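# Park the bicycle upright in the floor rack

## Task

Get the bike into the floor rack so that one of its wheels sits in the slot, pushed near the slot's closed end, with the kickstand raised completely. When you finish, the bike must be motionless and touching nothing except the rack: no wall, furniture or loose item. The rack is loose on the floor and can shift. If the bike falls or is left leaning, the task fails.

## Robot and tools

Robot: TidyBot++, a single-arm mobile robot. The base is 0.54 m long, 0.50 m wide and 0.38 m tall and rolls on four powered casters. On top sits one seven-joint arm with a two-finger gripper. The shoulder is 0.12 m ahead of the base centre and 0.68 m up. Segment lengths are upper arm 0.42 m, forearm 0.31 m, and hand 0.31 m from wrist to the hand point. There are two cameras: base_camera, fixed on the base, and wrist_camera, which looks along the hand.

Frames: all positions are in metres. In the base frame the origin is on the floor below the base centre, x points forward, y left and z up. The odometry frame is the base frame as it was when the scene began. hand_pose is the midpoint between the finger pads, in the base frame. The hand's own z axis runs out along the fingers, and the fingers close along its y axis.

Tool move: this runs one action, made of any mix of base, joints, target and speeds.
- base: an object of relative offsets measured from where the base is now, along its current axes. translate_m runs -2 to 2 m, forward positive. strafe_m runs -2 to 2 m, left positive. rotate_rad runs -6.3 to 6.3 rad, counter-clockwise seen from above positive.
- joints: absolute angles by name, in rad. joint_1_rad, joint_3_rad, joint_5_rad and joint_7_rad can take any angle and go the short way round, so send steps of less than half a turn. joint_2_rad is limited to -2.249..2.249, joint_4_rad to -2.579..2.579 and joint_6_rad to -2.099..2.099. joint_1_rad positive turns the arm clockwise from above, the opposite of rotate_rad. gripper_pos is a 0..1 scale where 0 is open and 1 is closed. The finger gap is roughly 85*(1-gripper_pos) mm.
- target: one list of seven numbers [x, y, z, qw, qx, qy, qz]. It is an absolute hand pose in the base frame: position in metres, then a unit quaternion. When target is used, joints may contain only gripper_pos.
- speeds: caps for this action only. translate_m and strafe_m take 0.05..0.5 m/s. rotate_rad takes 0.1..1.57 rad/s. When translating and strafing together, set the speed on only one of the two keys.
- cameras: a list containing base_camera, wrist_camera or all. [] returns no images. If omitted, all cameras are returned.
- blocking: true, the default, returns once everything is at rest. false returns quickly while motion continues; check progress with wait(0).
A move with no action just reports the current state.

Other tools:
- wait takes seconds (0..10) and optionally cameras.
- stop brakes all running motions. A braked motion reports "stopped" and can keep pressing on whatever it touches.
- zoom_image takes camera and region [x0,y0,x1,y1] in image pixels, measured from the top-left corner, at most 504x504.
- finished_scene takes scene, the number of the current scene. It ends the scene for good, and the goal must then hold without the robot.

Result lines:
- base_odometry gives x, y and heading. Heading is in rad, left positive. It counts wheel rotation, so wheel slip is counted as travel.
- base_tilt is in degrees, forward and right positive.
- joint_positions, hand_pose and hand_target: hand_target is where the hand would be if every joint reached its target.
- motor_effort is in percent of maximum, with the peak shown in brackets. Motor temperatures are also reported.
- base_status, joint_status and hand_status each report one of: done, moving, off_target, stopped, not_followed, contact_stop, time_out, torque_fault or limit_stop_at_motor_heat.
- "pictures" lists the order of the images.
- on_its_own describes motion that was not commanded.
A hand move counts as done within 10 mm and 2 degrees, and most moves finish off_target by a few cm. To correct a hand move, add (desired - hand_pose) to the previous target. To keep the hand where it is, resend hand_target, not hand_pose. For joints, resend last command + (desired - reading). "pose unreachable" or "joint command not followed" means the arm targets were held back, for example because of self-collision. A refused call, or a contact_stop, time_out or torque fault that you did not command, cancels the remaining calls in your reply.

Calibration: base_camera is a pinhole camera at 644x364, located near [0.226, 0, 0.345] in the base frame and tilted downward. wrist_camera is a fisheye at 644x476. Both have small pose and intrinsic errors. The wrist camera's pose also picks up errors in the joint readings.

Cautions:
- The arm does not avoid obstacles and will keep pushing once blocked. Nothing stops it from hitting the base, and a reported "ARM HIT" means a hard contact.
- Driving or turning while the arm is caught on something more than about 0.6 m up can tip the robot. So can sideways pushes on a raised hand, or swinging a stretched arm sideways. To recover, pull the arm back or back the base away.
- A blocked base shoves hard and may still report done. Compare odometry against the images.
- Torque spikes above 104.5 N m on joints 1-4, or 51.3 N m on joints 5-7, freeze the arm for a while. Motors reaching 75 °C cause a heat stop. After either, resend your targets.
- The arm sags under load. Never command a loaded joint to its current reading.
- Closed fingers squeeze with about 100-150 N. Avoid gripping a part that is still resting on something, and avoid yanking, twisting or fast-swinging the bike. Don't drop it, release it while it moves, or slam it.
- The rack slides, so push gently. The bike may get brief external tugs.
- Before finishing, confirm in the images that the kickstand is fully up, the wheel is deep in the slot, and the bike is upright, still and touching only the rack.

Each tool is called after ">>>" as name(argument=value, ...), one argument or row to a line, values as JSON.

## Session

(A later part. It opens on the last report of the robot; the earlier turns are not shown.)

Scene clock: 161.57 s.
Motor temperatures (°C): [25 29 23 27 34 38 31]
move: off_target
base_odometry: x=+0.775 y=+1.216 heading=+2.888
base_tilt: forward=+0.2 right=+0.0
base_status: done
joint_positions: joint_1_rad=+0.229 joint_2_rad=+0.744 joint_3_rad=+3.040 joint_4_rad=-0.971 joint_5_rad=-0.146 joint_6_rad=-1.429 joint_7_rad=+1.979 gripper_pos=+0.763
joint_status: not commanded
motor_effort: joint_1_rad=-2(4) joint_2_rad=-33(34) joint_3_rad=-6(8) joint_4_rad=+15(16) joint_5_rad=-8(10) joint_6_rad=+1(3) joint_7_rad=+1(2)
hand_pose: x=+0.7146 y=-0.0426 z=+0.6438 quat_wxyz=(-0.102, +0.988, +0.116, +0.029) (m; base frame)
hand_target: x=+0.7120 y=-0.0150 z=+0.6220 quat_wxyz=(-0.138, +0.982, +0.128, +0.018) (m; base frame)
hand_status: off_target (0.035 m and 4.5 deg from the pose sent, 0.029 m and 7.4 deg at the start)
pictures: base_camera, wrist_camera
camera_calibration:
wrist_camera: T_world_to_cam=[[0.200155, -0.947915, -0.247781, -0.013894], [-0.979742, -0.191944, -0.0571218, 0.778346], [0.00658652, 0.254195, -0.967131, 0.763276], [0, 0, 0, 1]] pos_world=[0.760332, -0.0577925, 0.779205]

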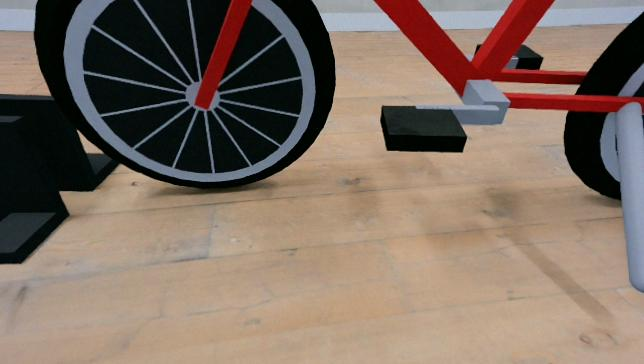

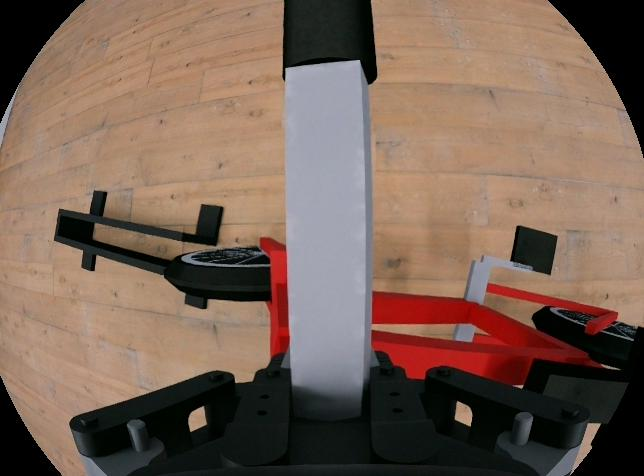

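>>> move(
  base={"strafe_m": 0.05},
  speeds={"strafe_m": 0.06},
  target=[0.706, -0.015, 0.622, -0.138, 0.984, 0.11, 0.0155],
)

>>> zoom_image(
  camera="base_camera",
  region=[0, 0, 300, 220],
)

>>> zoom_image(
  camera="wrist_camera",
  region=[60, 200, 300, 340],
)

Scene clock: 203.77 s.
Motor temperatures (°C): [25 30 23 27 34 38 31]
move: off_target
base_odometry: x=+0.763 y=+1.167 heading=+2.888
base_tilt: forward=+0.2 right=+0.0
base_status: done
joint_positions: joint_1_rad=+0.230 joint_2_rad=+0.729 joint_3_rad=+3.040 joint_4_rad=-1.000 joint_5_rad=-0.146 joint_6_rad=-1.429 joint_7_rad=+1.978 gripper_pos=+0.763
joint_status: not commanded
motor_effort: joint_1_rad=-1(5) joint_2_rad=-33(34) joint_3_rad=-6(8) joint_4_rad=+14(15) joint_5_rad=-8(11) joint_6_rad=+1(2) joint_7_rad=+1(1)
hand_pose: x=+0.7049 y=-0.0415 z=+0.6436 quat_wxyz=(-0.104, +0.988, +0.115, +0.022) (m; base frame)
hand_target: x=+0.7060 y=-0.0150 z=+0.6220 quat_wxyz=(-0.138, +0.984, +0.110, +0.016) (m; base frame)
hand_status: off_target (0.034 m and 4.1 deg from the pose sent, 0.036 m and 4.4 deg at the start)
pictures: base_camera, wrist_camera
camera_calibration:
wrist_camera: T_world_to_cam=[[0.196463, -0.947646, -0.251731, -0.00578069], [-0.980485, -0.191742, -0.0434017, 0.76078], [-0.00713781, 0.255346, -0.966824, 0.772401], [0, 0, 0, 1]] pos_world=[0.752583, -0.056834, 0.778339]

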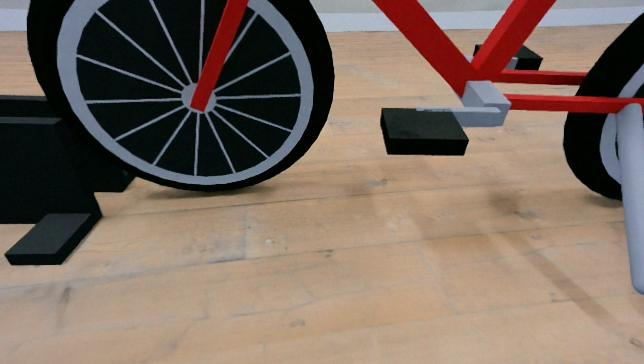

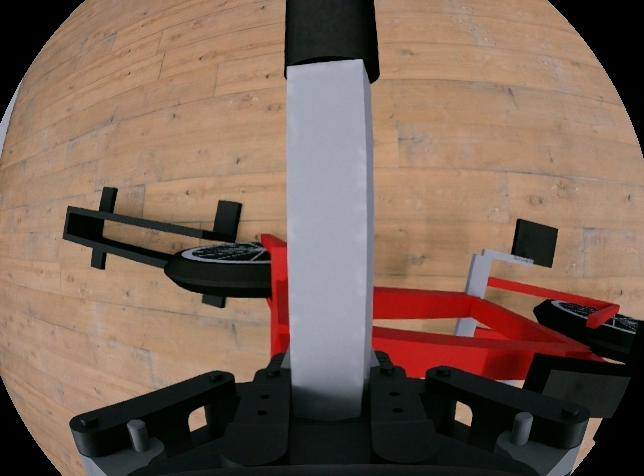

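Scaled by 1.680.

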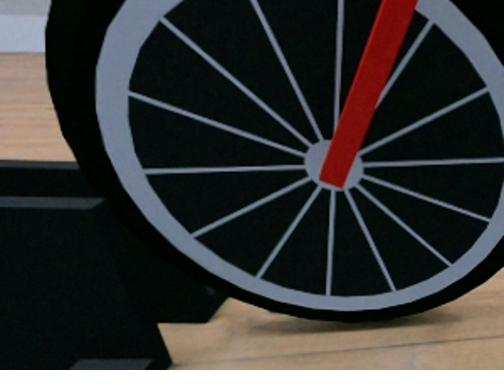

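Scaled by 2.100.

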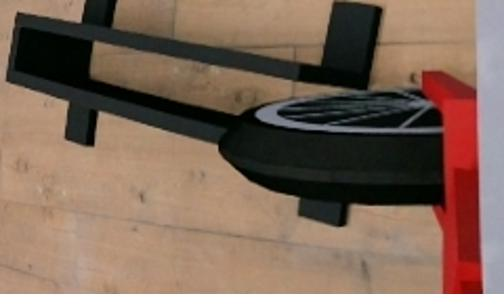

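>>> move(
  base={"strafe_m": 0.05},
  speeds={"strafe_m": 0.06},
  target=[0.699, -0.015, 0.622, -0.1385, 0.987, 0.077, 0.011],
)

>>> zoom_image(
  camera="base_camera",
  region=[0, 0, 300, 220],
)

>>> zoom_image(
  camera="wrist_camera",
  region=[60, 200, 300, 340],
)

Scene clock: 205.30 s.
Motor temperatures (°C): [25 30 23 27 34 38 31]
move: off_target
base_odometry: x=+0.750 y=+1.119 heading=+2.888
base_tilt: forward=+0.3 right=+0.0
base_status: done
joint_positions: joint_1_rad=+0.236 joint_2_rad=+0.711 joint_3_rad=+3.041 joint_4_rad=-1.037 joint_5_rad=-0.148 joint_6_rad=-1.426 joint_7_rad=+1.940 gripper_pos=+0.763
joint_status: not commanded
motor_effort: joint_1_rad=+0(5) joint_2_rad=-33(34) joint_3_rad=-4(8) joint_4_rad=+15(15) joint_5_rad=-7(10) joint_6_rad=+0(2) joint_7_rad=+1(2)
hand_pose: x=+0.6934 y=-0.0428 z=+0.6430 quat_wxyz=(-0.106, +0.990, +0.092, +0.013) (m; base frame)
hand_target: x=+0.6990 y=-0.0150 z=+0.6220 quat_wxyz=(-0.139, +0.987, +0.077, +0.011) (m; base frame)
hand_status: off_target (0.035 m and 4.2 deg from the pose sent, 0.035 m and 6.0 deg at the start)
pictures: base_camera, wrist_camera
camera_calibration:
wrist_camera: T_world_to_cam=[[0.149424, -0.954562, -0.257846, 0.0313665], [-0.988595, -0.149175, -0.0206472, 0.742104], [-0.018755, 0.25799, -0.965965, 0.779687], [0, 0, 0, 1]] pos_world=[0.743576, -0.0605074, 0.776561]

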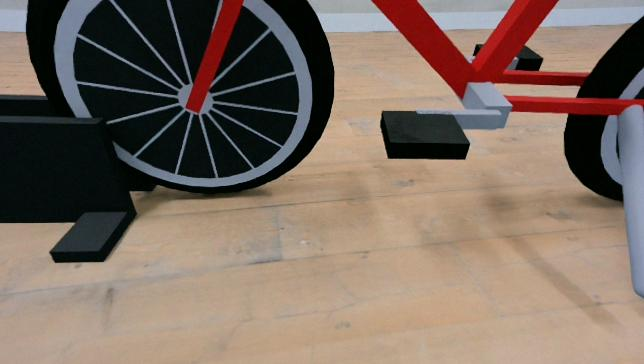

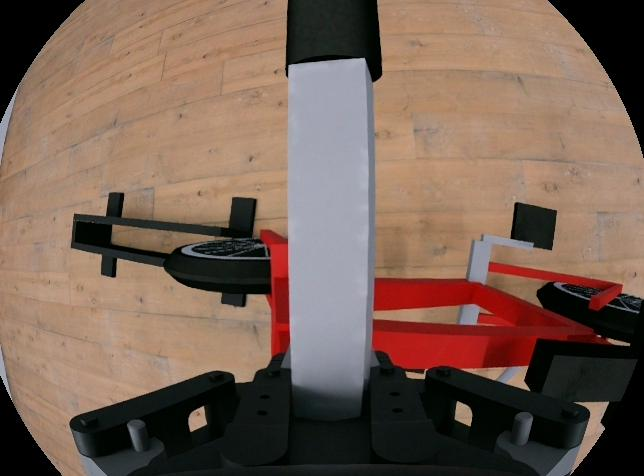

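Scaled by 1.680.

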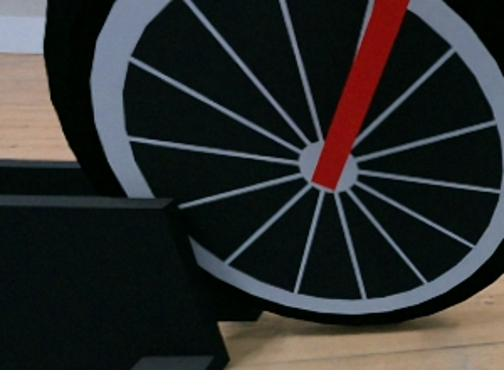

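Scaled by 2.100.

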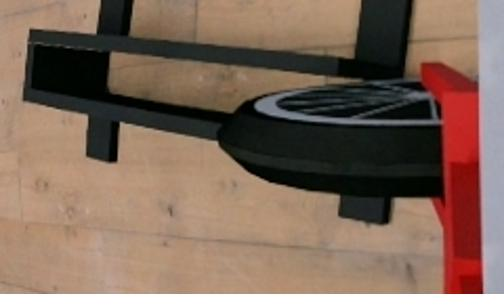

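>>> move(
  base={"strafe_m": 0.06},
  speeds={"strafe_m": 0.08},
  target=[0.694, -0.015, 0.622, -0.1386, 0.988, 0.063, 0.009],
)

>>> zoom_image(
  camera="base_camera",
  region=[0, 0, 300, 220],
)

Scene clock: 206.80 s.
Motor temperatures (°C): [25 30 23 27 34 38 31]
move: off_target
base_odometry: x=+0.735 y=+1.061 heading=+2.888
base_tilt: forward=+0.2 right=+0.0
base_status: done
joint_positions: joint_1_rad=+0.255 joint_2_rad=+0.699 joint_3_rad=+3.047 joint_4_rad=-1.060 joint_5_rad=-0.148 joint_6_rad=-1.422 joint_7_rad=+1.917 gripper_pos=+0.764
joint_status: not commanded
motor_effort: joint_1_rad=-4(8) joint_2_rad=-33(34) joint_3_rad=-7(9) joint_4_rad=+14(15) joint_5_rad=-7(10) joint_6_rad=+0(1) joint_7_rad=+1(2)
hand_pose: x=+0.6859 y=-0.0543 z=+0.6424 quat_wxyz=(-0.105, +0.992, +0.069, +0.009) (m; base frame)
hand_target: x=+0.6940 y=-0.0150 z=+0.6220 quat_wxyz=(-0.139, +0.988, +0.063, +0.009) (m; base frame)
hand_status: off_target (0.045 m and 4.0 deg from the pose sent, 0.035 m and 5.1 deg at the start)
pictures: base_camera, wrist_camera
camera_calibration:
wrist_camera: T_world_to_cam=[[0.103007, -0.961022, -0.256565, 0.0520079], [-0.994483, -0.104638, -0.00732332, 0.730802], [-0.0198087, 0.255904, -0.966499, 0.782907], [0, 0, 0, 1]] pos_world=[0.736922, -0.073898, 0.775374]

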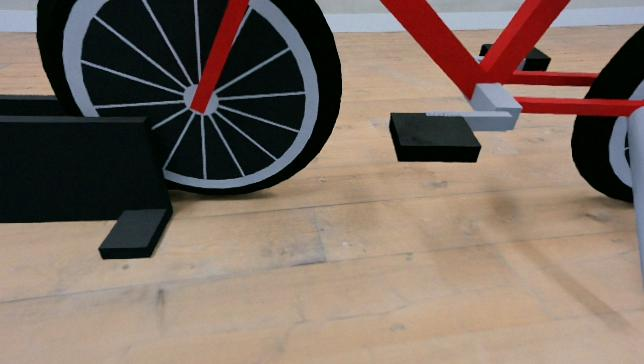

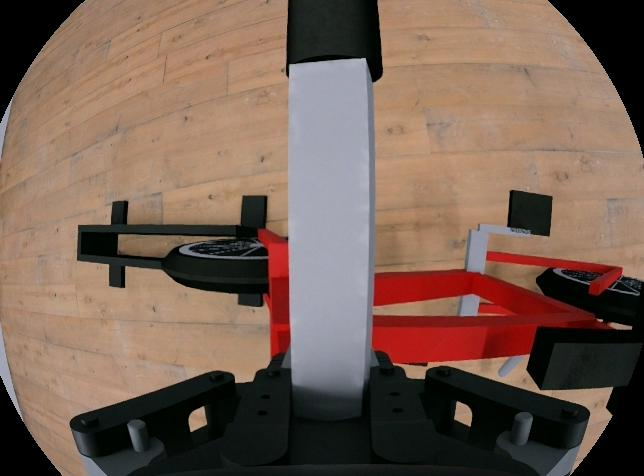

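Scaled by 1.680.

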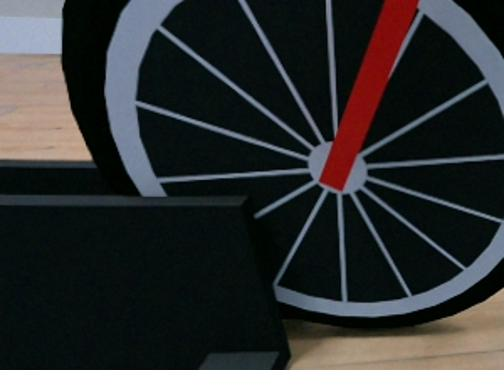

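>>> move(
  base={"strafe_m": 0.08},
  speeds={"strafe_m": 0.08},
  target=[0.698, -0.01, 0.622, -0.1388, 0.9892, 0.04, 0.0056],
)

>>> zoom_image(
  camera="base_camera",
  region=[0, 0, 300, 220],
)

Scene clock: 208.53 s.
Motor temperatures (°C): [25 30 23 27 34 38 31]
move: off_target
base_odometry: x=+0.714 y=+0.983 heading=+2.888
base_tilt: forward=+0.2 right=+0.0
base_status: done
joint_positions: joint_1_rad=+0.220 joint_2_rad=+0.699 joint_3_rad=+3.059 joint_4_rad=-1.058 joint_5_rad=-0.149 joint_6_rad=-1.422 joint_7_rad=+1.868 gripper_pos=+0.767
joint_status: not commanded
motor_effort: joint_1_rad=+0(9) joint_2_rad=-32(36) joint_3_rad=-5(10) joint_4_rad=+14(16) joint_5_rad=-8(11) joint_6_rad=+1(2) joint_7_rad=+1(1)
hand_pose: x=+0.6878 y=-0.0401 z=+0.6424 quat_wxyz=(-0.101, +0.993, +0.058, +0.005) (m; base frame)
hand_target: x=+0.6980 y=-0.0100 z=+0.6220 quat_wxyz=(-0.139, +0.989, +0.040, +0.006) (m; base frame)
hand_status: off_target (0.038 m and 4.8 deg from the pose sent, 0.050 m and 5.2 deg at the start)
pictures: base_camera, wrist_camera
camera_calibration:
wrist_camera: T_world_to_cam=[[0.0796621, -0.964765, -0.250763, 0.0776736], [-0.996544, -0.0830196, 0.00282193, 0.729965], [-0.0235408, 0.249672, -0.968044, 0.782585], [0, 0, 0, 1]] pos_world=[0.739677, -0.0598513, 0.774995]

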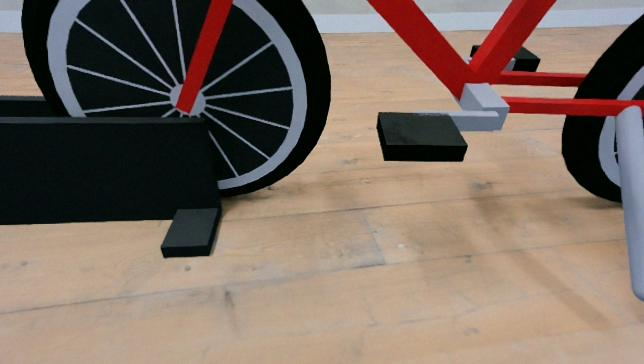

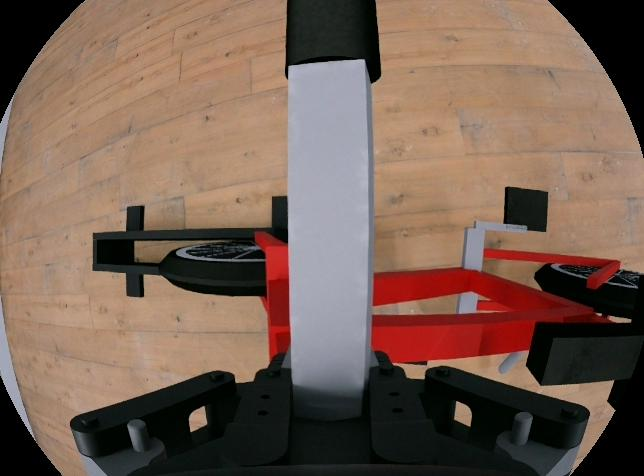

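Scaled by 1.680.

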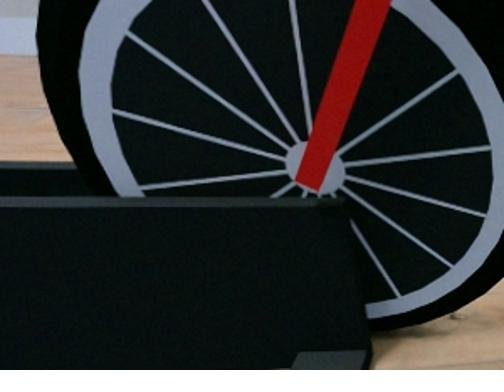

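>>> move(
  base={"strafe_m": 0.12},
  speeds={"strafe_m": 0.1},
  target=[0.696, -0.01, 0.622, -0.139, 0.990, 0.02, 0.003],
)

>>> zoom_image(
  camera="wrist_camera",
  region=[60, 200, 300, 340],
)

Scene clock: 210.50 s.
Motor temperatures (°C): [25 30 23 27 34 38 31]
move: off_target
base_odometry: x=+0.684 y=+0.866 heading=+2.888
base_tilt: forward=+0.2 right=+0.0
base_status: done
joint_positions: joint_1_rad=+0.210 joint_2_rad=+0.697 joint_3_rad=+3.069 joint_4_rad=-1.059 joint_5_rad=-0.151 joint_6_rad=-1.409 joint_7_rad=+1.835 gripper_pos=+0.769
joint_status: not commanded
motor_effort: joint_1_rad=-1(9) joint_2_rad=-31(35) joint_3_rad=-5(10) joint_4_rad=+14(16) joint_5_rad=-9(13) joint_6_rad=+2(4) joint_7_rad=+1(2)
hand_pose: x=+0.6916 y=-0.0389 z=+0.6423 quat_wxyz=(-0.098, +0.994, +0.042, +0.009) (m; base frame)
hand_target: x=+0.6960 y=-0.0100 z=+0.6220 quat_wxyz=(-0.139, +0.990, +0.020, +0.003) (m; base frame)
hand_status: off_target (0.036 m and 5.4 deg from the pose sent, 0.037 m and 6.2 deg at the start)
pictures: base_camera, wrist_camera
camera_calibration:
wrist_camera: T_world_to_cam=[[0.0487047, -0.96854, -0.244046, 0.0954173], [-0.998756, -0.0498485, -0.00149049, 0.739384], [-0.0107218, 0.243815, -0.969762, 0.774346], [0, 0, 0, 1]] pos_world=[0.74212, -0.0595247, 0.77532]

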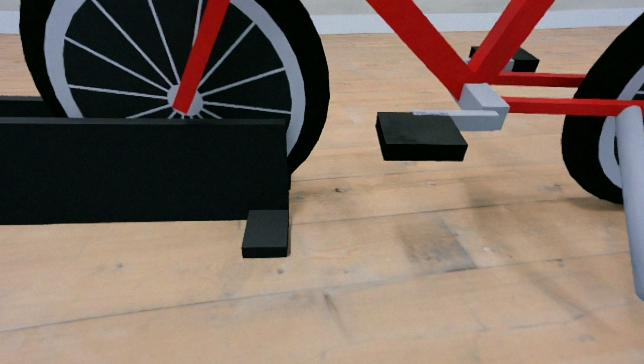

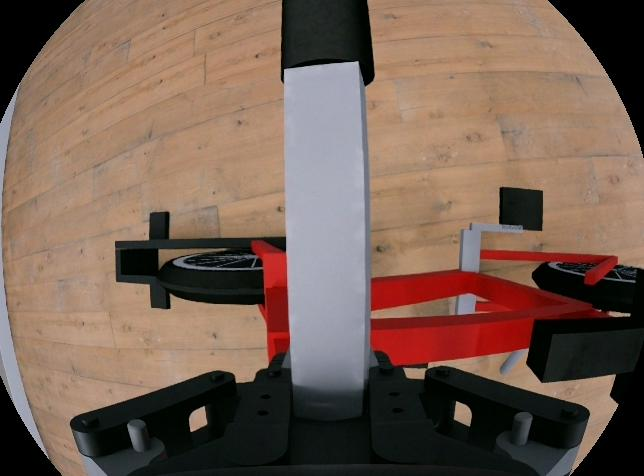

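Scaled by 2.100.

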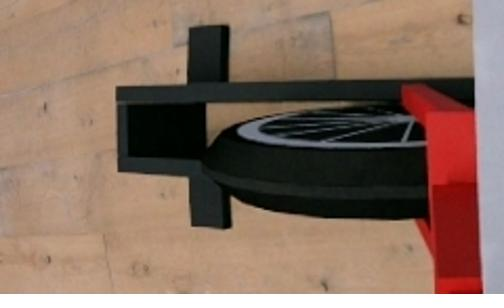

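>>> move(
  base={"strafe_m": 0.12},
  speeds={"strafe_m": 0.1},
  target=[0.696, -0.01, 0.622, -0.139, 0.990, 0.0, 0.0],
)

>>> zoom_image(
  camera="wrist_camera",
  region=[60, 200, 300, 340],
)

Scene clock: 212.53 s.
Motor temperatures (°C): [25 30 23 27 34 38 31]
move: off_target
base_odometry: x=+0.653 y=+0.750 heading=+2.888
base_tilt: forward=+0.2 right=+0.0
base_status: done
joint_positions: joint_1_rad=+0.203 joint_2_rad=+0.697 joint_3_rad=+3.074 joint_4_rad=-1.060 joint_5_rad=-0.154 joint_6_rad=-1.407 joint_7_rad=+1.797 gripper_pos=+0.769
joint_status: not commanded
motor_effort: joint_1_rad=-1(7) joint_2_rad=-32(35) joint_3_rad=-5(8) joint_4_rad=+14(16) joint_5_rad=-9(11) joint_6_rad=+3(4) joint_7_rad=+0(3)
hand_pose: x=+0.6922 y=-0.0363 z=+0.6421 quat_wxyz=(-0.098, +0.995, +0.024, +0.008) (m; base frame)
hand_target: x=+0.6960 y=-0.0100 z=+0.6220 quat_wxyz=(-0.139, +0.990, +0.000, +0.000) (m; base frame)
hand_status: off_target (0.033 m and 5.6 deg from the pose sent, 0.036 m and 6.8 deg at the start)
pictures: base_camera, wrist_camera
camera_calibration:
wrist_camera: T_world_to_cam=[[0.0135696, -0.969716, -0.243858, 0.122029], [-0.999876, -0.015109, 0.00444288, 0.738372], [-0.00799277, 0.243767, -0.969801, 0.771641], [0, 0, 0, 1]] pos_world=[0.742792, -0.0586111, 0.774816]

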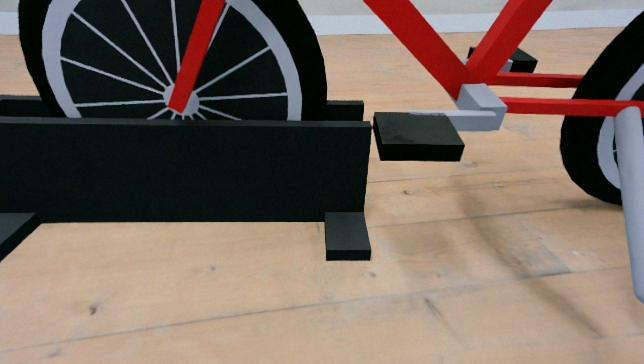

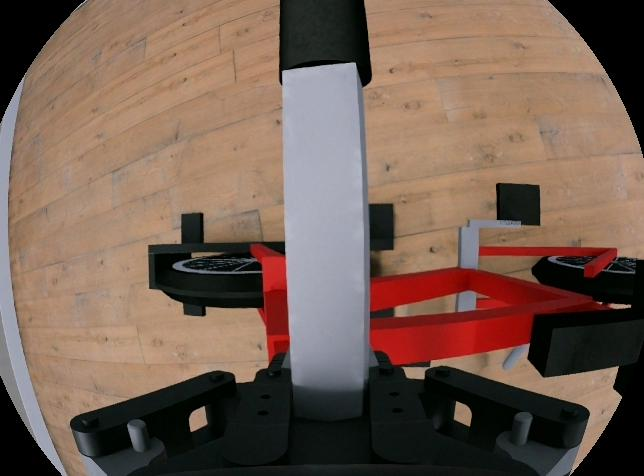

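Scaled by 2.100.

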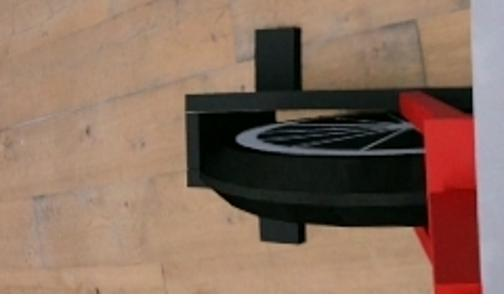

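>>> move(
  base={"strafe_m": 0.04},
  speeds={"strafe_m": 0.08},
)

>>> zoom_image(
  camera="wrist_camera",
  region=[60, 200, 300, 340],
)

Scene clock: 213.80 s.
Motor temperatures (°C): [25 30 23 27 34 38 31]
move: done
base_odometry: x=+0.643 y=+0.711 heading=+2.888
base_tilt: forward=+0.3 right=+0.0
base_status: done
joint_positions: joint_1_rad=+0.202 joint_2_rad=+0.696 joint_3_rad=+3.074 joint_4_rad=-1.062 joint_5_rad=-0.155 joint_6_rad=-1.407 joint_7_rad=+1.795 gripper_pos=+0.769
joint_status: not commanded
motor_effort: joint_1_rad=-1(5) joint_2_rad=-33(34) joint_3_rad=-6(8) joint_4_rad=+15(16) joint_5_rad=-10(11) joint_6_rad=+2(4) joint_7_rad=+0(1)
hand_pose: x=+0.6918 y=-0.0351 z=+0.6422 quat_wxyz=(-0.098, +0.995, +0.024, +0.007) (m; base frame)
hand_target: x=+0.6960 y=-0.0100 z=+0.6220 quat_wxyz=(-0.139, +0.990, +0.000, +0.000) (m; base frame)
hand_status: not commanded
pictures: base_camera, wrist_camera
camera_calibration:
wrist_camera: T_world_to_cam=[[0.0127521, -0.969326, -0.245447, 0.124845], [-0.999881, -0.0144884, 0.00526925, 0.737472], [-0.00866376, 0.245351, -0.969396, 0.771678], [0, 0, 0, 1]] pos_world=[0.742478, -0.0576322, 0.774818]

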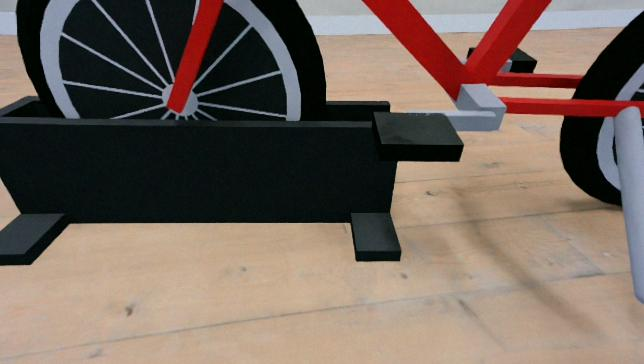

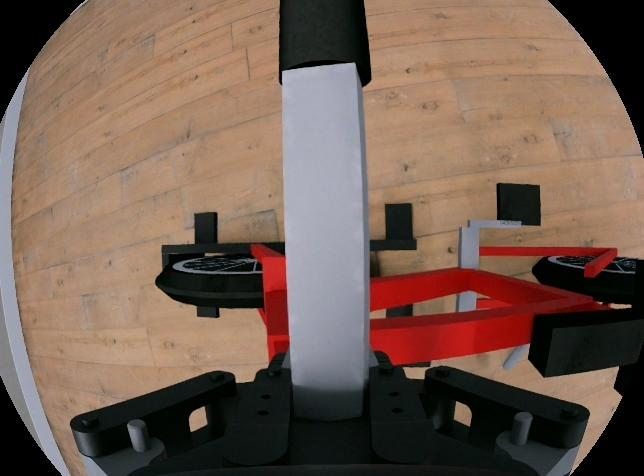

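Scaled by 2.100.

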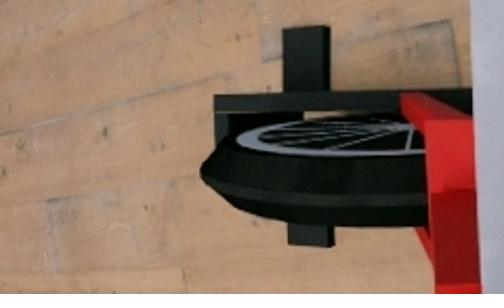

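>>> move(
  base={"strafe_m": 0.03},
  speeds={"strafe_m": 0.06},
)

>>> zoom_image(
  camera="base_camera",
  region=[0, 0, 300, 260],
)

Scene clock: 214.97 s.
Motor temperatures (°C): [25 30 23 27 34 38 31]
move: done
base_odometry: x=+0.635 y=+0.682 heading=+2.888
base_tilt: forward=+0.3 right=+0.0
base_status: done
joint_positions: joint_1_rad=+0.205 joint_2_rad=+0.695 joint_3_rad=+3.074 joint_4_rad=-1.063 joint_5_rad=-0.155 joint_6_rad=-1.407 joint_7_rad=+1.795 gripper_pos=+0.769
joint_status: not commanded
motor_effort: joint_1_rad=+0(4) joint_2_rad=-32(34) joint_3_rad=-6(8) joint_4_rad=+15(16) joint_5_rad=-10(13) joint_6_rad=+3(4) joint_7_rad=+1(1)
hand_pose: x=+0.6914 y=-0.0370 z=+0.6422 quat_wxyz=(-0.098, +0.995, +0.022, +0.007) (m; base frame)
hand_target: x=+0.6960 y=-0.0100 z=+0.6220 quat_wxyz=(-0.139, +0.990, +0.000, +0.000) (m; base frame)
hand_status: not commanded
pictures: base_camera, wrist_camera
camera_calibration:
wrist_camera: T_world_to_cam=[[0.00895608, -0.969336, -0.245574, 0.125709], [-0.999927, -0.0106853, 0.00570982, 0.736975], [-0.00815876, 0.245505, -0.969361, 0.77175], [0, 0, 0, 1]] pos_world=[0.742092, -0.0597396, 0.774767]

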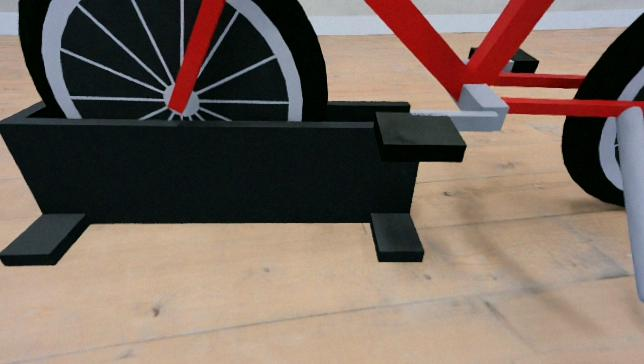

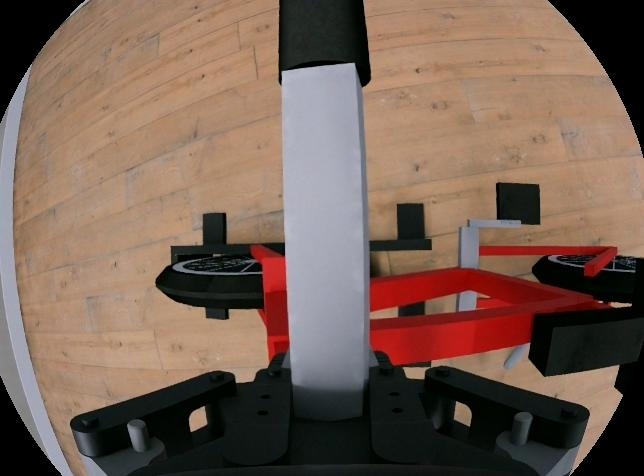

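Scaled by 1.680.

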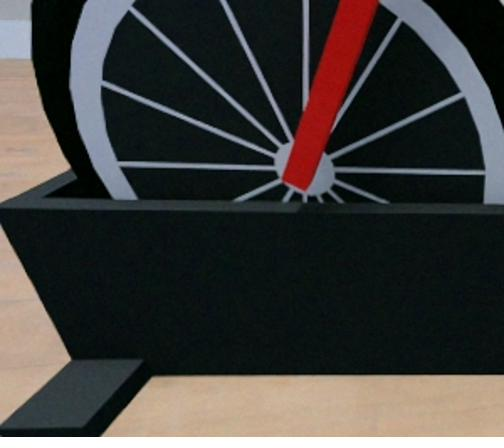

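>>> move(
  base={"strafe_m": 0.03},
  speeds={"strafe_m": 0.06},
)

>>> zoom_image(
  camera="base_camera",
  region=[0, 0, 300, 260],
)

Scene clock: 216.00 s.
Motor temperatures (°C): [25 30 23 27 34 38 31]
move: done
base_odometry: x=+0.628 y=+0.653 heading=+2.888
base_tilt: forward=+0.2 right=+0.0
base_status: done
joint_positions: joint_1_rad=+0.218 joint_2_rad=+0.694 joint_3_rad=+3.074 joint_4_rad=-1.065 joint_5_rad=-0.155 joint_6_rad=-1.407 joint_7_rad=+1.794 gripper_pos=+0.769
joint_status: not commanded
motor_effort: joint_1_rad=-1(7) joint_2_rad=-32(35) joint_3_rad=-6(12) joint_4_rad=+15(17) joint_5_rad=-10(16) joint_6_rad=+2(4) joint_7_rad=+1(1)
hand_pose: x=+0.6901 y=-0.0448 z=+0.6420 quat_wxyz=(-0.098, +0.995, +0.015, +0.007) (m; base frame)
hand_target: x=+0.6960 y=-0.0100 z=+0.6220 quat_wxyz=(-0.139, +0.990, +0.000, +0.000) (m; base frame)
hand_status: not commanded
pictures: base_camera, wrist_camera
camera_calibration:
wrist_camera: T_world_to_cam=[[-0.00485112, -0.969513, -0.244993, 0.127264], [-0.99997, 0.0032121, 0.00708918, 0.735329], [-0.00608611, 0.24502, -0.969499, 0.772156], [0, 0, 0, 1]] pos_world=[0.740624, -0.0681716, 0.774571]

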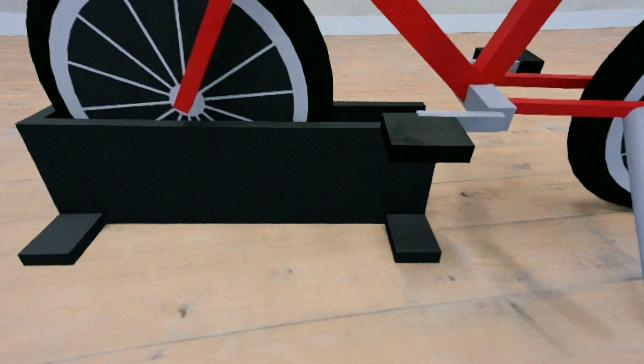

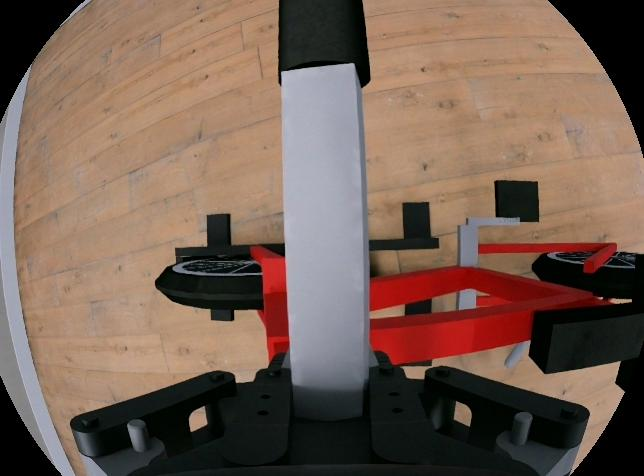

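Scaled by 1.680.

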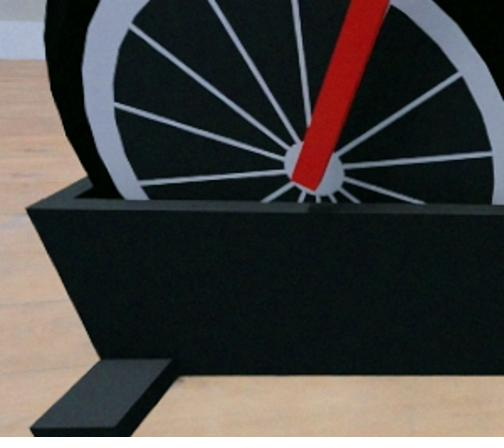

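>>> move(
  joints={"gripper_pos": 0.55},
  cameras=["wrist_camera"],
)

>>> move(
  joints={"gripper_pos": 0.0},
  cameras=["wrist_camera"],
)

Scene clock: 216.90 s.
Motor temperatures (°C): [25 30 23 27 34 38 31]
move: done
base_odometry: x=+0.628 y=+0.653 heading=+2.888
base_tilt: forward=+0.2 right=+0.0
base_status: not commanded
joint_positions: joint_1_rad=+0.220 joint_2_rad=+0.696 joint_3_rad=+3.074 joint_4_rad=-1.064 joint_5_rad=-0.193 joint_6_rad=-1.407 joint_7_rad=+1.794 gripper_pos=+0.550
joint_status: all done
motor_effort: joint_1_rad=-1(4) joint_2_rad=-35(39) joint_3_rad=-3(7) joint_4_rad=+15(17) joint_5_rad=-2(11) joint_6_rad=-1(3) joint_7_rad=+1(1)
hand_pose: x=+0.6925 y=-0.0342 z=+0.6436 quat_wxyz=(-0.117, +0.993, +0.011, +0.010) (m; base frame)
hand_target: x=+0.6960 y=-0.0100 z=+0.6220 quat_wxyz=(-0.139, +0.990, +0.000, +0.000) (m; base frame)
hand_status: not commanded
pictures: wrist_camera
camera_calibration:
wrist_camera: T_world_to_cam=[[-0.011705, -0.959549, -0.281297, 0.166386], [-0.999931, 0.0114479, 0.00255737, 0.740901], [0.000766334, 0.281308, -0.959617, 0.76122], [0, 0, 0, 1]] pos_world=[0.742215, -0.0629632, 0.775389]

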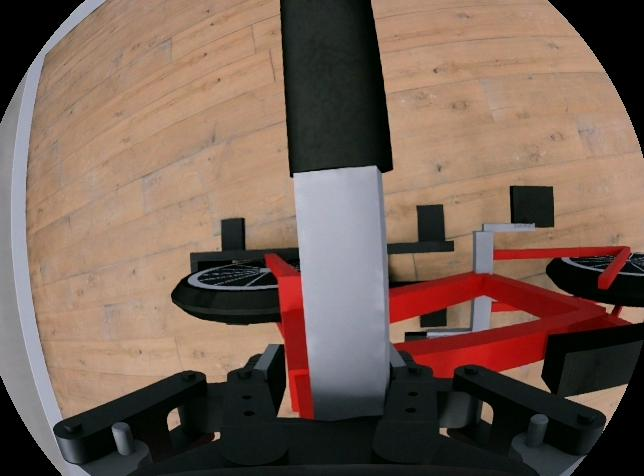

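Scene clock: 217.73 s.
Motor temperatures (°C): [25 30 23 27 34 38 31]
move: done
base_odometry: x=+0.628 y=+0.653 heading=+2.888
base_tilt: forward=+0.3 right=-0.1
base_status: not commanded
joint_positions: joint_1_rad=+0.220 joint_2_rad=+0.696 joint_3_rad=+3.074 joint_4_rad=-1.064 joint_5_rad=-0.193 joint_6_rad=-1.407 joint_7_rad=+1.794 gripper_pos=+0.000
joint_status: all done
motor_effort: joint_1_rad=-1(1) joint_2_rad=-35(35) joint_3_rad=-3(3) joint_4_rad=+14(14) joint_5_rad=-2(3) joint_6_rad=-1(1) joint_7_rad=+1(1)
hand_pose: x=+0.6925 y=-0.0342 z=+0.6435 quat_wxyz=(-0.117, +0.993, +0.011, +0.010) (m; base frame)
hand_target: x=+0.6960 y=-0.0100 z=+0.6220 quat_wxyz=(-0.139, +0.990, +0.000, +0.000) (m; base frame)
hand_status: not commanded
pictures: wrist_camera
camera_calibration:
wrist_camera: T_world_to_cam=[[-0.0117408, -0.959542, -0.28132, 0.166419], [-0.999931, 0.0114428, 0.00270214, 0.740765], [0.000626265, 0.281333, -0.95961, 0.761261], [0, 0, 0, 1]] pos_world=[0.742191, -0.0629575, 0.775329]

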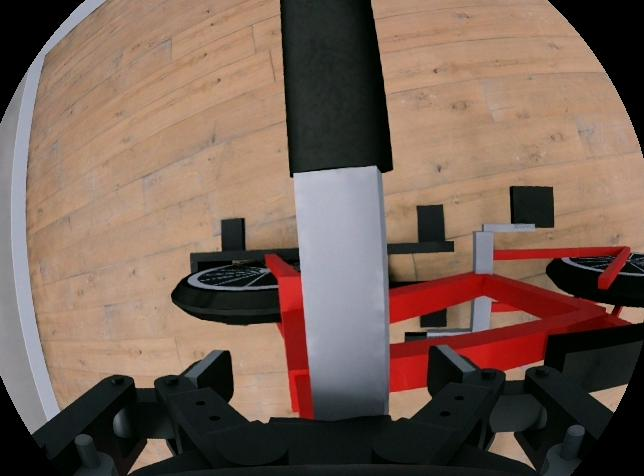

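>>> move(
  target=[0.66, -0.04, 0.735, -0.139, 0.990, 0.0, 0.0],
  cameras=[],
)

>>> move(
  base={"translate_m": -0.3},
)

Scene clock: 219.00 s.
Motor temperatures (°C): [25 30 23 27 34 38 31]
move: off_target
base_odometry: x=+0.628 y=+0.653 heading=+2.888
base_tilt: forward=+0.3 right=+0.0
base_status: not commanded
joint_positions: joint_1_rad=+0.246 joint_2_rad=+0.604 joint_3_rad=+3.074 joint_4_rad=-0.940 joint_5_rad=-0.193 joint_6_rad=-1.585 joint_7_rad=+1.794 gripper_pos=+0.000
joint_status: not commanded
motor_effort: joint_1_rad=+1(2) joint_2_rad=-37(45) joint_3_rad=-2(3) joint_4_rad=+17(19) joint_5_rad=-1(2) joint_6_rad=+0(1) joint_7_rad=+1(1)
hand_pose: x=+0.6763 y=-0.0473 z=+0.7343 quat_wxyz=(-0.112, +0.993, +0.018, +0.030) (m; base frame)
hand_target: x=+0.6600 y=-0.0400 z=+0.7350 quat_wxyz=(-0.139, +0.990, +0.000, +0.000) (m; base frame)
hand_status: off_target (0.018 m and 5.1 deg from the pose sent, 0.097 m and 3.1 deg at the start)
pictures: none
No camera images: "cameras" was empty.

Scene clock: 220.87 s.
Motor temperatures (°C): [25 30 23 27 34 38 31]
move: done
base_odometry: x=+0.918 y=+0.577 heading=+2.887
base_tilt: forward=+0.2 right=+0.0
base_status: done
joint_positions: joint_1_rad=+0.247 joint_2_rad=+0.603 joint_3_rad=+3.074 joint_4_rad=-0.940 joint_5_rad=-0.194 joint_6_rad=-1.592 joint_7_rad=+1.794 gripper_pos=+0.000
joint_status: not commanded
motor_effort: joint_1_rad=+1(2) joint_2_rad=-37(41) joint_3_rad=-2(2) joint_4_rad=+17(18) joint_5_rad=+0(2) joint_6_rad=+0(1) joint_7_rad=+1(1)
hand_pose: x=+0.6741 y=-0.0473 z=+0.7353 quat_wxyz=(-0.112, +0.993, +0.018, +0.028) (m; base frame)
hand_target: x=+0.6600 y=-0.0400 z=+0.7350 quat_wxyz=(-0.139, +0.990, +0.000, +0.000) (m; base frame)
hand_status: not commanded
pictures: base_camera, wrist_camera
camera_calibration:
wrist_camera: T_world_to_cam=[[0.00820727, -0.961971, -0.27303, 0.159725], [-0.999424, 0.00110207, -0.0339256, 0.74842], [0.0329363, 0.273151, -0.961407, 0.832187], [0, 0, 0, 1]] pos_world=[0.719269, -0.0744867, 0.869071]

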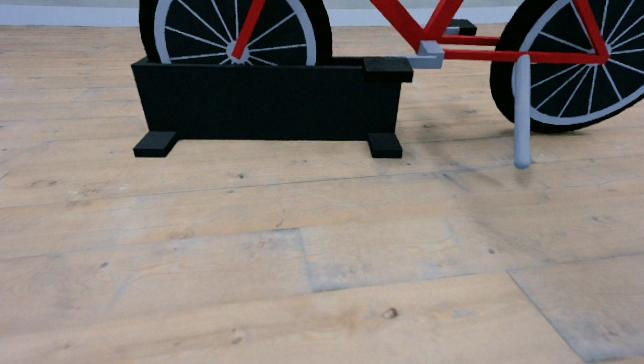

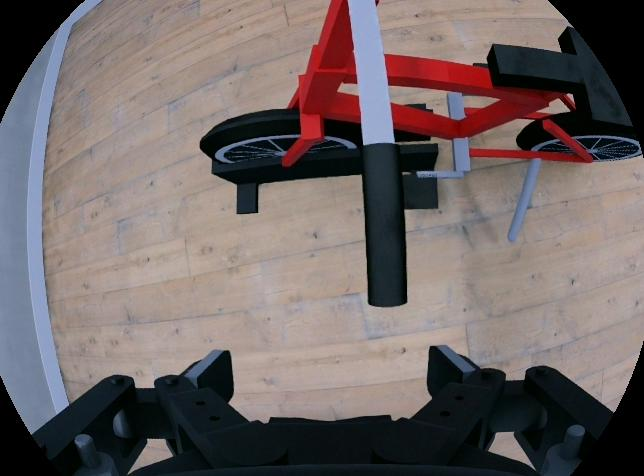

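>>> move(
  base={"translate_m": -0.15, "strafe_m": -0.31},
  joints={"joint_1_rad": 0, "joint_2_rad": 0.2, "joint_3_rad": 3.14, "joint_4_rad": -2.3, "joint_5_rad": 0, "joint_6_rad": 0.6, "joint_7_rad": 1.57, "gripper_pos": 1},
  cameras=["base_camera"],
)

>>> move(
  joints={"joint_1_rad": 0, "joint_2_rad": 1.86, "joint_3_rad": 3.14, "joint_4_rad": -1.72, "joint_5_rad": 0, "joint_6_rad": 1.356, "joint_7_rad": 1.57},
)

Scene clock: 225.30 s.
Motor temperatures (°C): [25 30 23 27 34 38 31]
move: done
base_odometry: x=+1.142 y=+0.839 heading=+2.887
base_tilt: forward=+0.2 right=+0.0
base_status: done
joint_positions: joint_1_rad=+0.018 joint_2_rad=+0.215 joint_3_rad=+3.111 joint_4_rad=-2.283 joint_5_rad=-0.050 joint_6_rad=+0.527 joint_7_rad=+1.610 gripper_pos=+0.999
joint_status: all done
motor_effort: joint_1_rad=+1(5) joint_2_rad=-22(38) joint_3_rad=+0(3) joint_4_rad=+15(19) joint_5_rad=+1(2) joint_6_rad=+8(8) joint_7_rad=+1(2)
hand_pose: x=+0.6834 y=+0.0003 z=+0.7200 quat_wxyz=(+0.003, +0.834, -0.005, +0.552) (m; base frame)
hand_target: x=+0.6853 y=+0.0022 z=+0.7417 quat_wxyz=(-0.001, +0.813, +0.000, +0.582) (m; base frame)
hand_status: not commanded
pictures: base_camera

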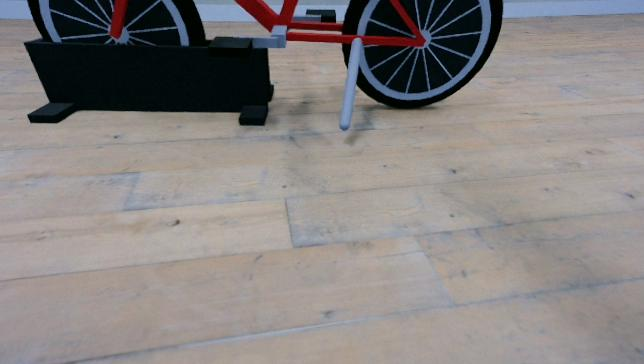

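Scene clock: 228.43 s.
Motor temperatures (°C): [25 30 23 27 34 38 31]
move: done
base_odometry: x=+1.142 y=+0.839 heading=+2.887
base_tilt: forward=+0.2 right=+0.0
base_status: not commanded
joint_positions: joint_1_rad=+0.018 joint_2_rad=+1.841 joint_3_rad=+3.112 joint_4_rad=-1.735 joint_5_rad=-0.049 joint_6_rad=+1.285 joint_7_rad=+1.609 gripper_pos=+0.999
joint_status: all done
motor_effort: joint_1_rad=+1(2) joint_2_rad=-33(41) joint_3_rad=-2(3) joint_4_rad=-2(16) joint_5_rad=+1(2) joint_6_rad=+6(9) joint_7_rad=+1(2)
hand_pose: x=+0.6255 y=-0.0089 z=+0.0791 quat_wxyz=(+0.019, +0.911, -0.016, +0.412) (m; base frame)
hand_target: x=+0.6361 y=+0.0020 z=+0.0880 quat_wxyz=(-0.001, +0.897, -0.001, +0.443) (m; base frame)
hand_status: not commanded
pictures: base_camera, wrist_camera
camera_calibration:
wrist_camera: T_world_to_cam=[[-0.0311837, -0.998689, -0.0405953, 0.0238425], [-0.671983, 0.0510139, -0.738807, 0.528878], [0.73991, 0.00424055, -0.672693, -0.274998], [0, 0, 0, 1]] pos_world=[0.559614, -0.00200273, 0.206718]

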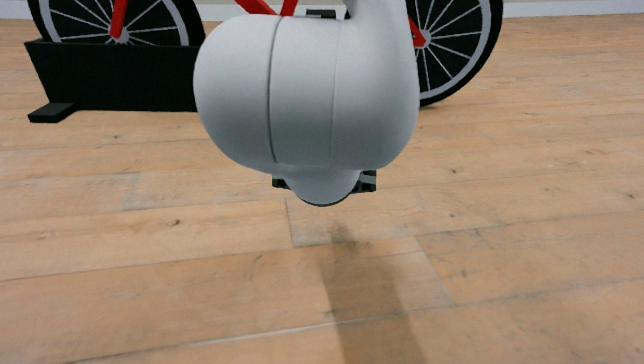

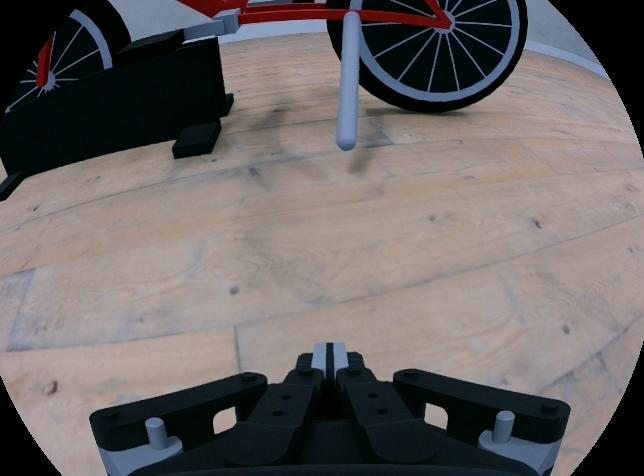

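>>> move(
  base={"translate_m": 0.39, "strafe_m": 0.05},
  speeds={"translate_m": 0.25},
)

Scene clock: 231.27 s.
Motor temperatures (°C): [25 30 23 27 34 38 31]
move: done
base_odometry: x=+0.751 y=+0.890 heading=+2.886
base_tilt: forward=+0.2 right=+0.0
base_status: done
joint_positions: joint_1_rad=+0.016 joint_2_rad=+1.844 joint_3_rad=+3.113 joint_4_rad=-1.728 joint_5_rad=-0.048 joint_6_rad=+1.289 joint_7_rad=+1.609 gripper_pos=+0.999
joint_status: not commanded
motor_effort: joint_1_rad=+1(1) joint_2_rad=-33(35) joint_3_rad=-1(2) joint_4_rad=-2(3) joint_5_rad=+1(2) joint_6_rad=+7(7) joint_7_rad=+1(1)
hand_pose: x=+0.6281 y=-0.0086 z=+0.0793 quat_wxyz=(+0.019, +0.909, -0.015, +0.415) (m; base frame)
hand_target: x=+0.6361 y=+0.0020 z=+0.0880 quat_wxyz=(-0.001, +0.897, -0.001, +0.443) (m; base frame)
hand_status: not commanded
pictures: base_camera, wrist_camera
camera_calibration:
wrist_camera: T_world_to_cam=[[-0.0282119, -0.998821, -0.0395083, 0.022323], [-0.665953, 0.0482559, -0.744431, 0.527405], [0.74546, 0.00530888, -0.66653, -0.280781], [0, 0, 0, 1]] pos_world=[0.561168, -0.00166311, 0.206349]

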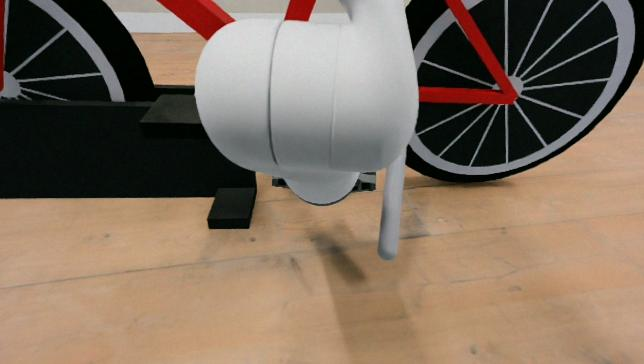

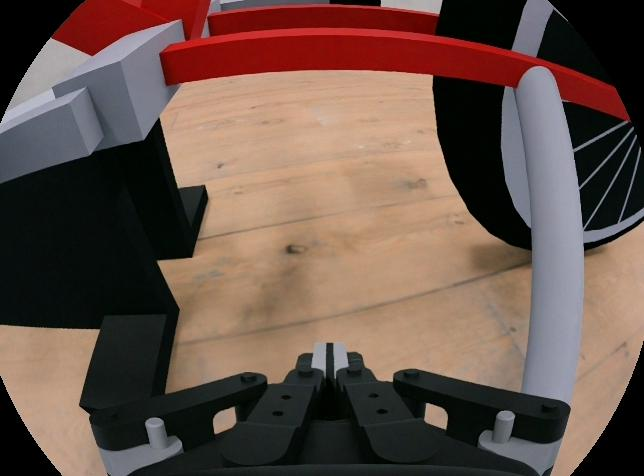

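>>> move(
  base={"strafe_m": -0.12},
  speeds={"strafe_m": 0.1},
)

Scene clock: 233.13 s.
Motor temperatures (°C): [25 30 23 27 34 38 31]
move: done
base_odometry: x=+0.782 y=+1.006 heading=+2.887
base_tilt: forward=+0.3 right=+0.0
base_status: done
joint_positions: joint_1_rad=-0.033 joint_2_rad=+1.847 joint_3_rad=+3.114 joint_4_rad=-1.735 joint_5_rad=+0.004 joint_6_rad=+1.294 joint_7_rad=+1.607 gripper_pos=+0.999
joint_status: not commanded
motor_effort: joint_1_rad=+7(9) joint_2_rad=-34(36) joint_3_rad=+4(6) joint_4_rad=+3(4) joint_5_rad=-4(7) joint_6_rad=+7(8) joint_7_rad=+1(1)
hand_pose: x=+0.6234 y=+0.0317 z=+0.0785 quat_wxyz=(-0.012, +0.910, +0.024, +0.414) (m; base frame)
hand_target: x=+0.6361 y=+0.0020 z=+0.0880 quat_wxyz=(-0.001, +0.897, -0.001, +0.443) (m; base frame)
hand_status: not commanded
pictures: base_camera, wrist_camera
camera_calibration:
wrist_camera: T_world_to_cam=[[0.0667602, -0.995814, -0.0624357, 0.00487376], [-0.671591, 0.00143037, -0.740921, 0.526485], [0.737908, 0.0913953, -0.668684, -0.275912], [0, 0, 0, 1]] pos_world=[0.556855, 0.0293173, 0.20589]

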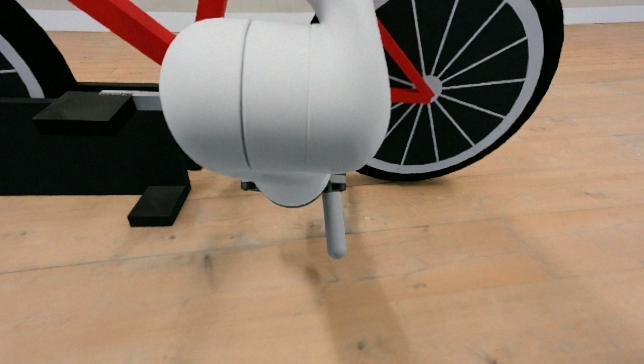

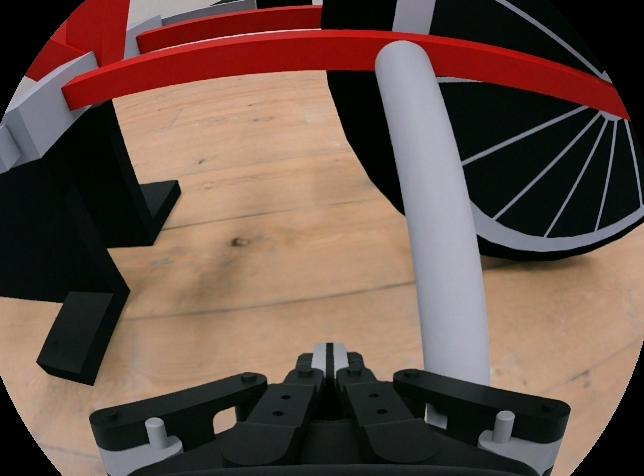

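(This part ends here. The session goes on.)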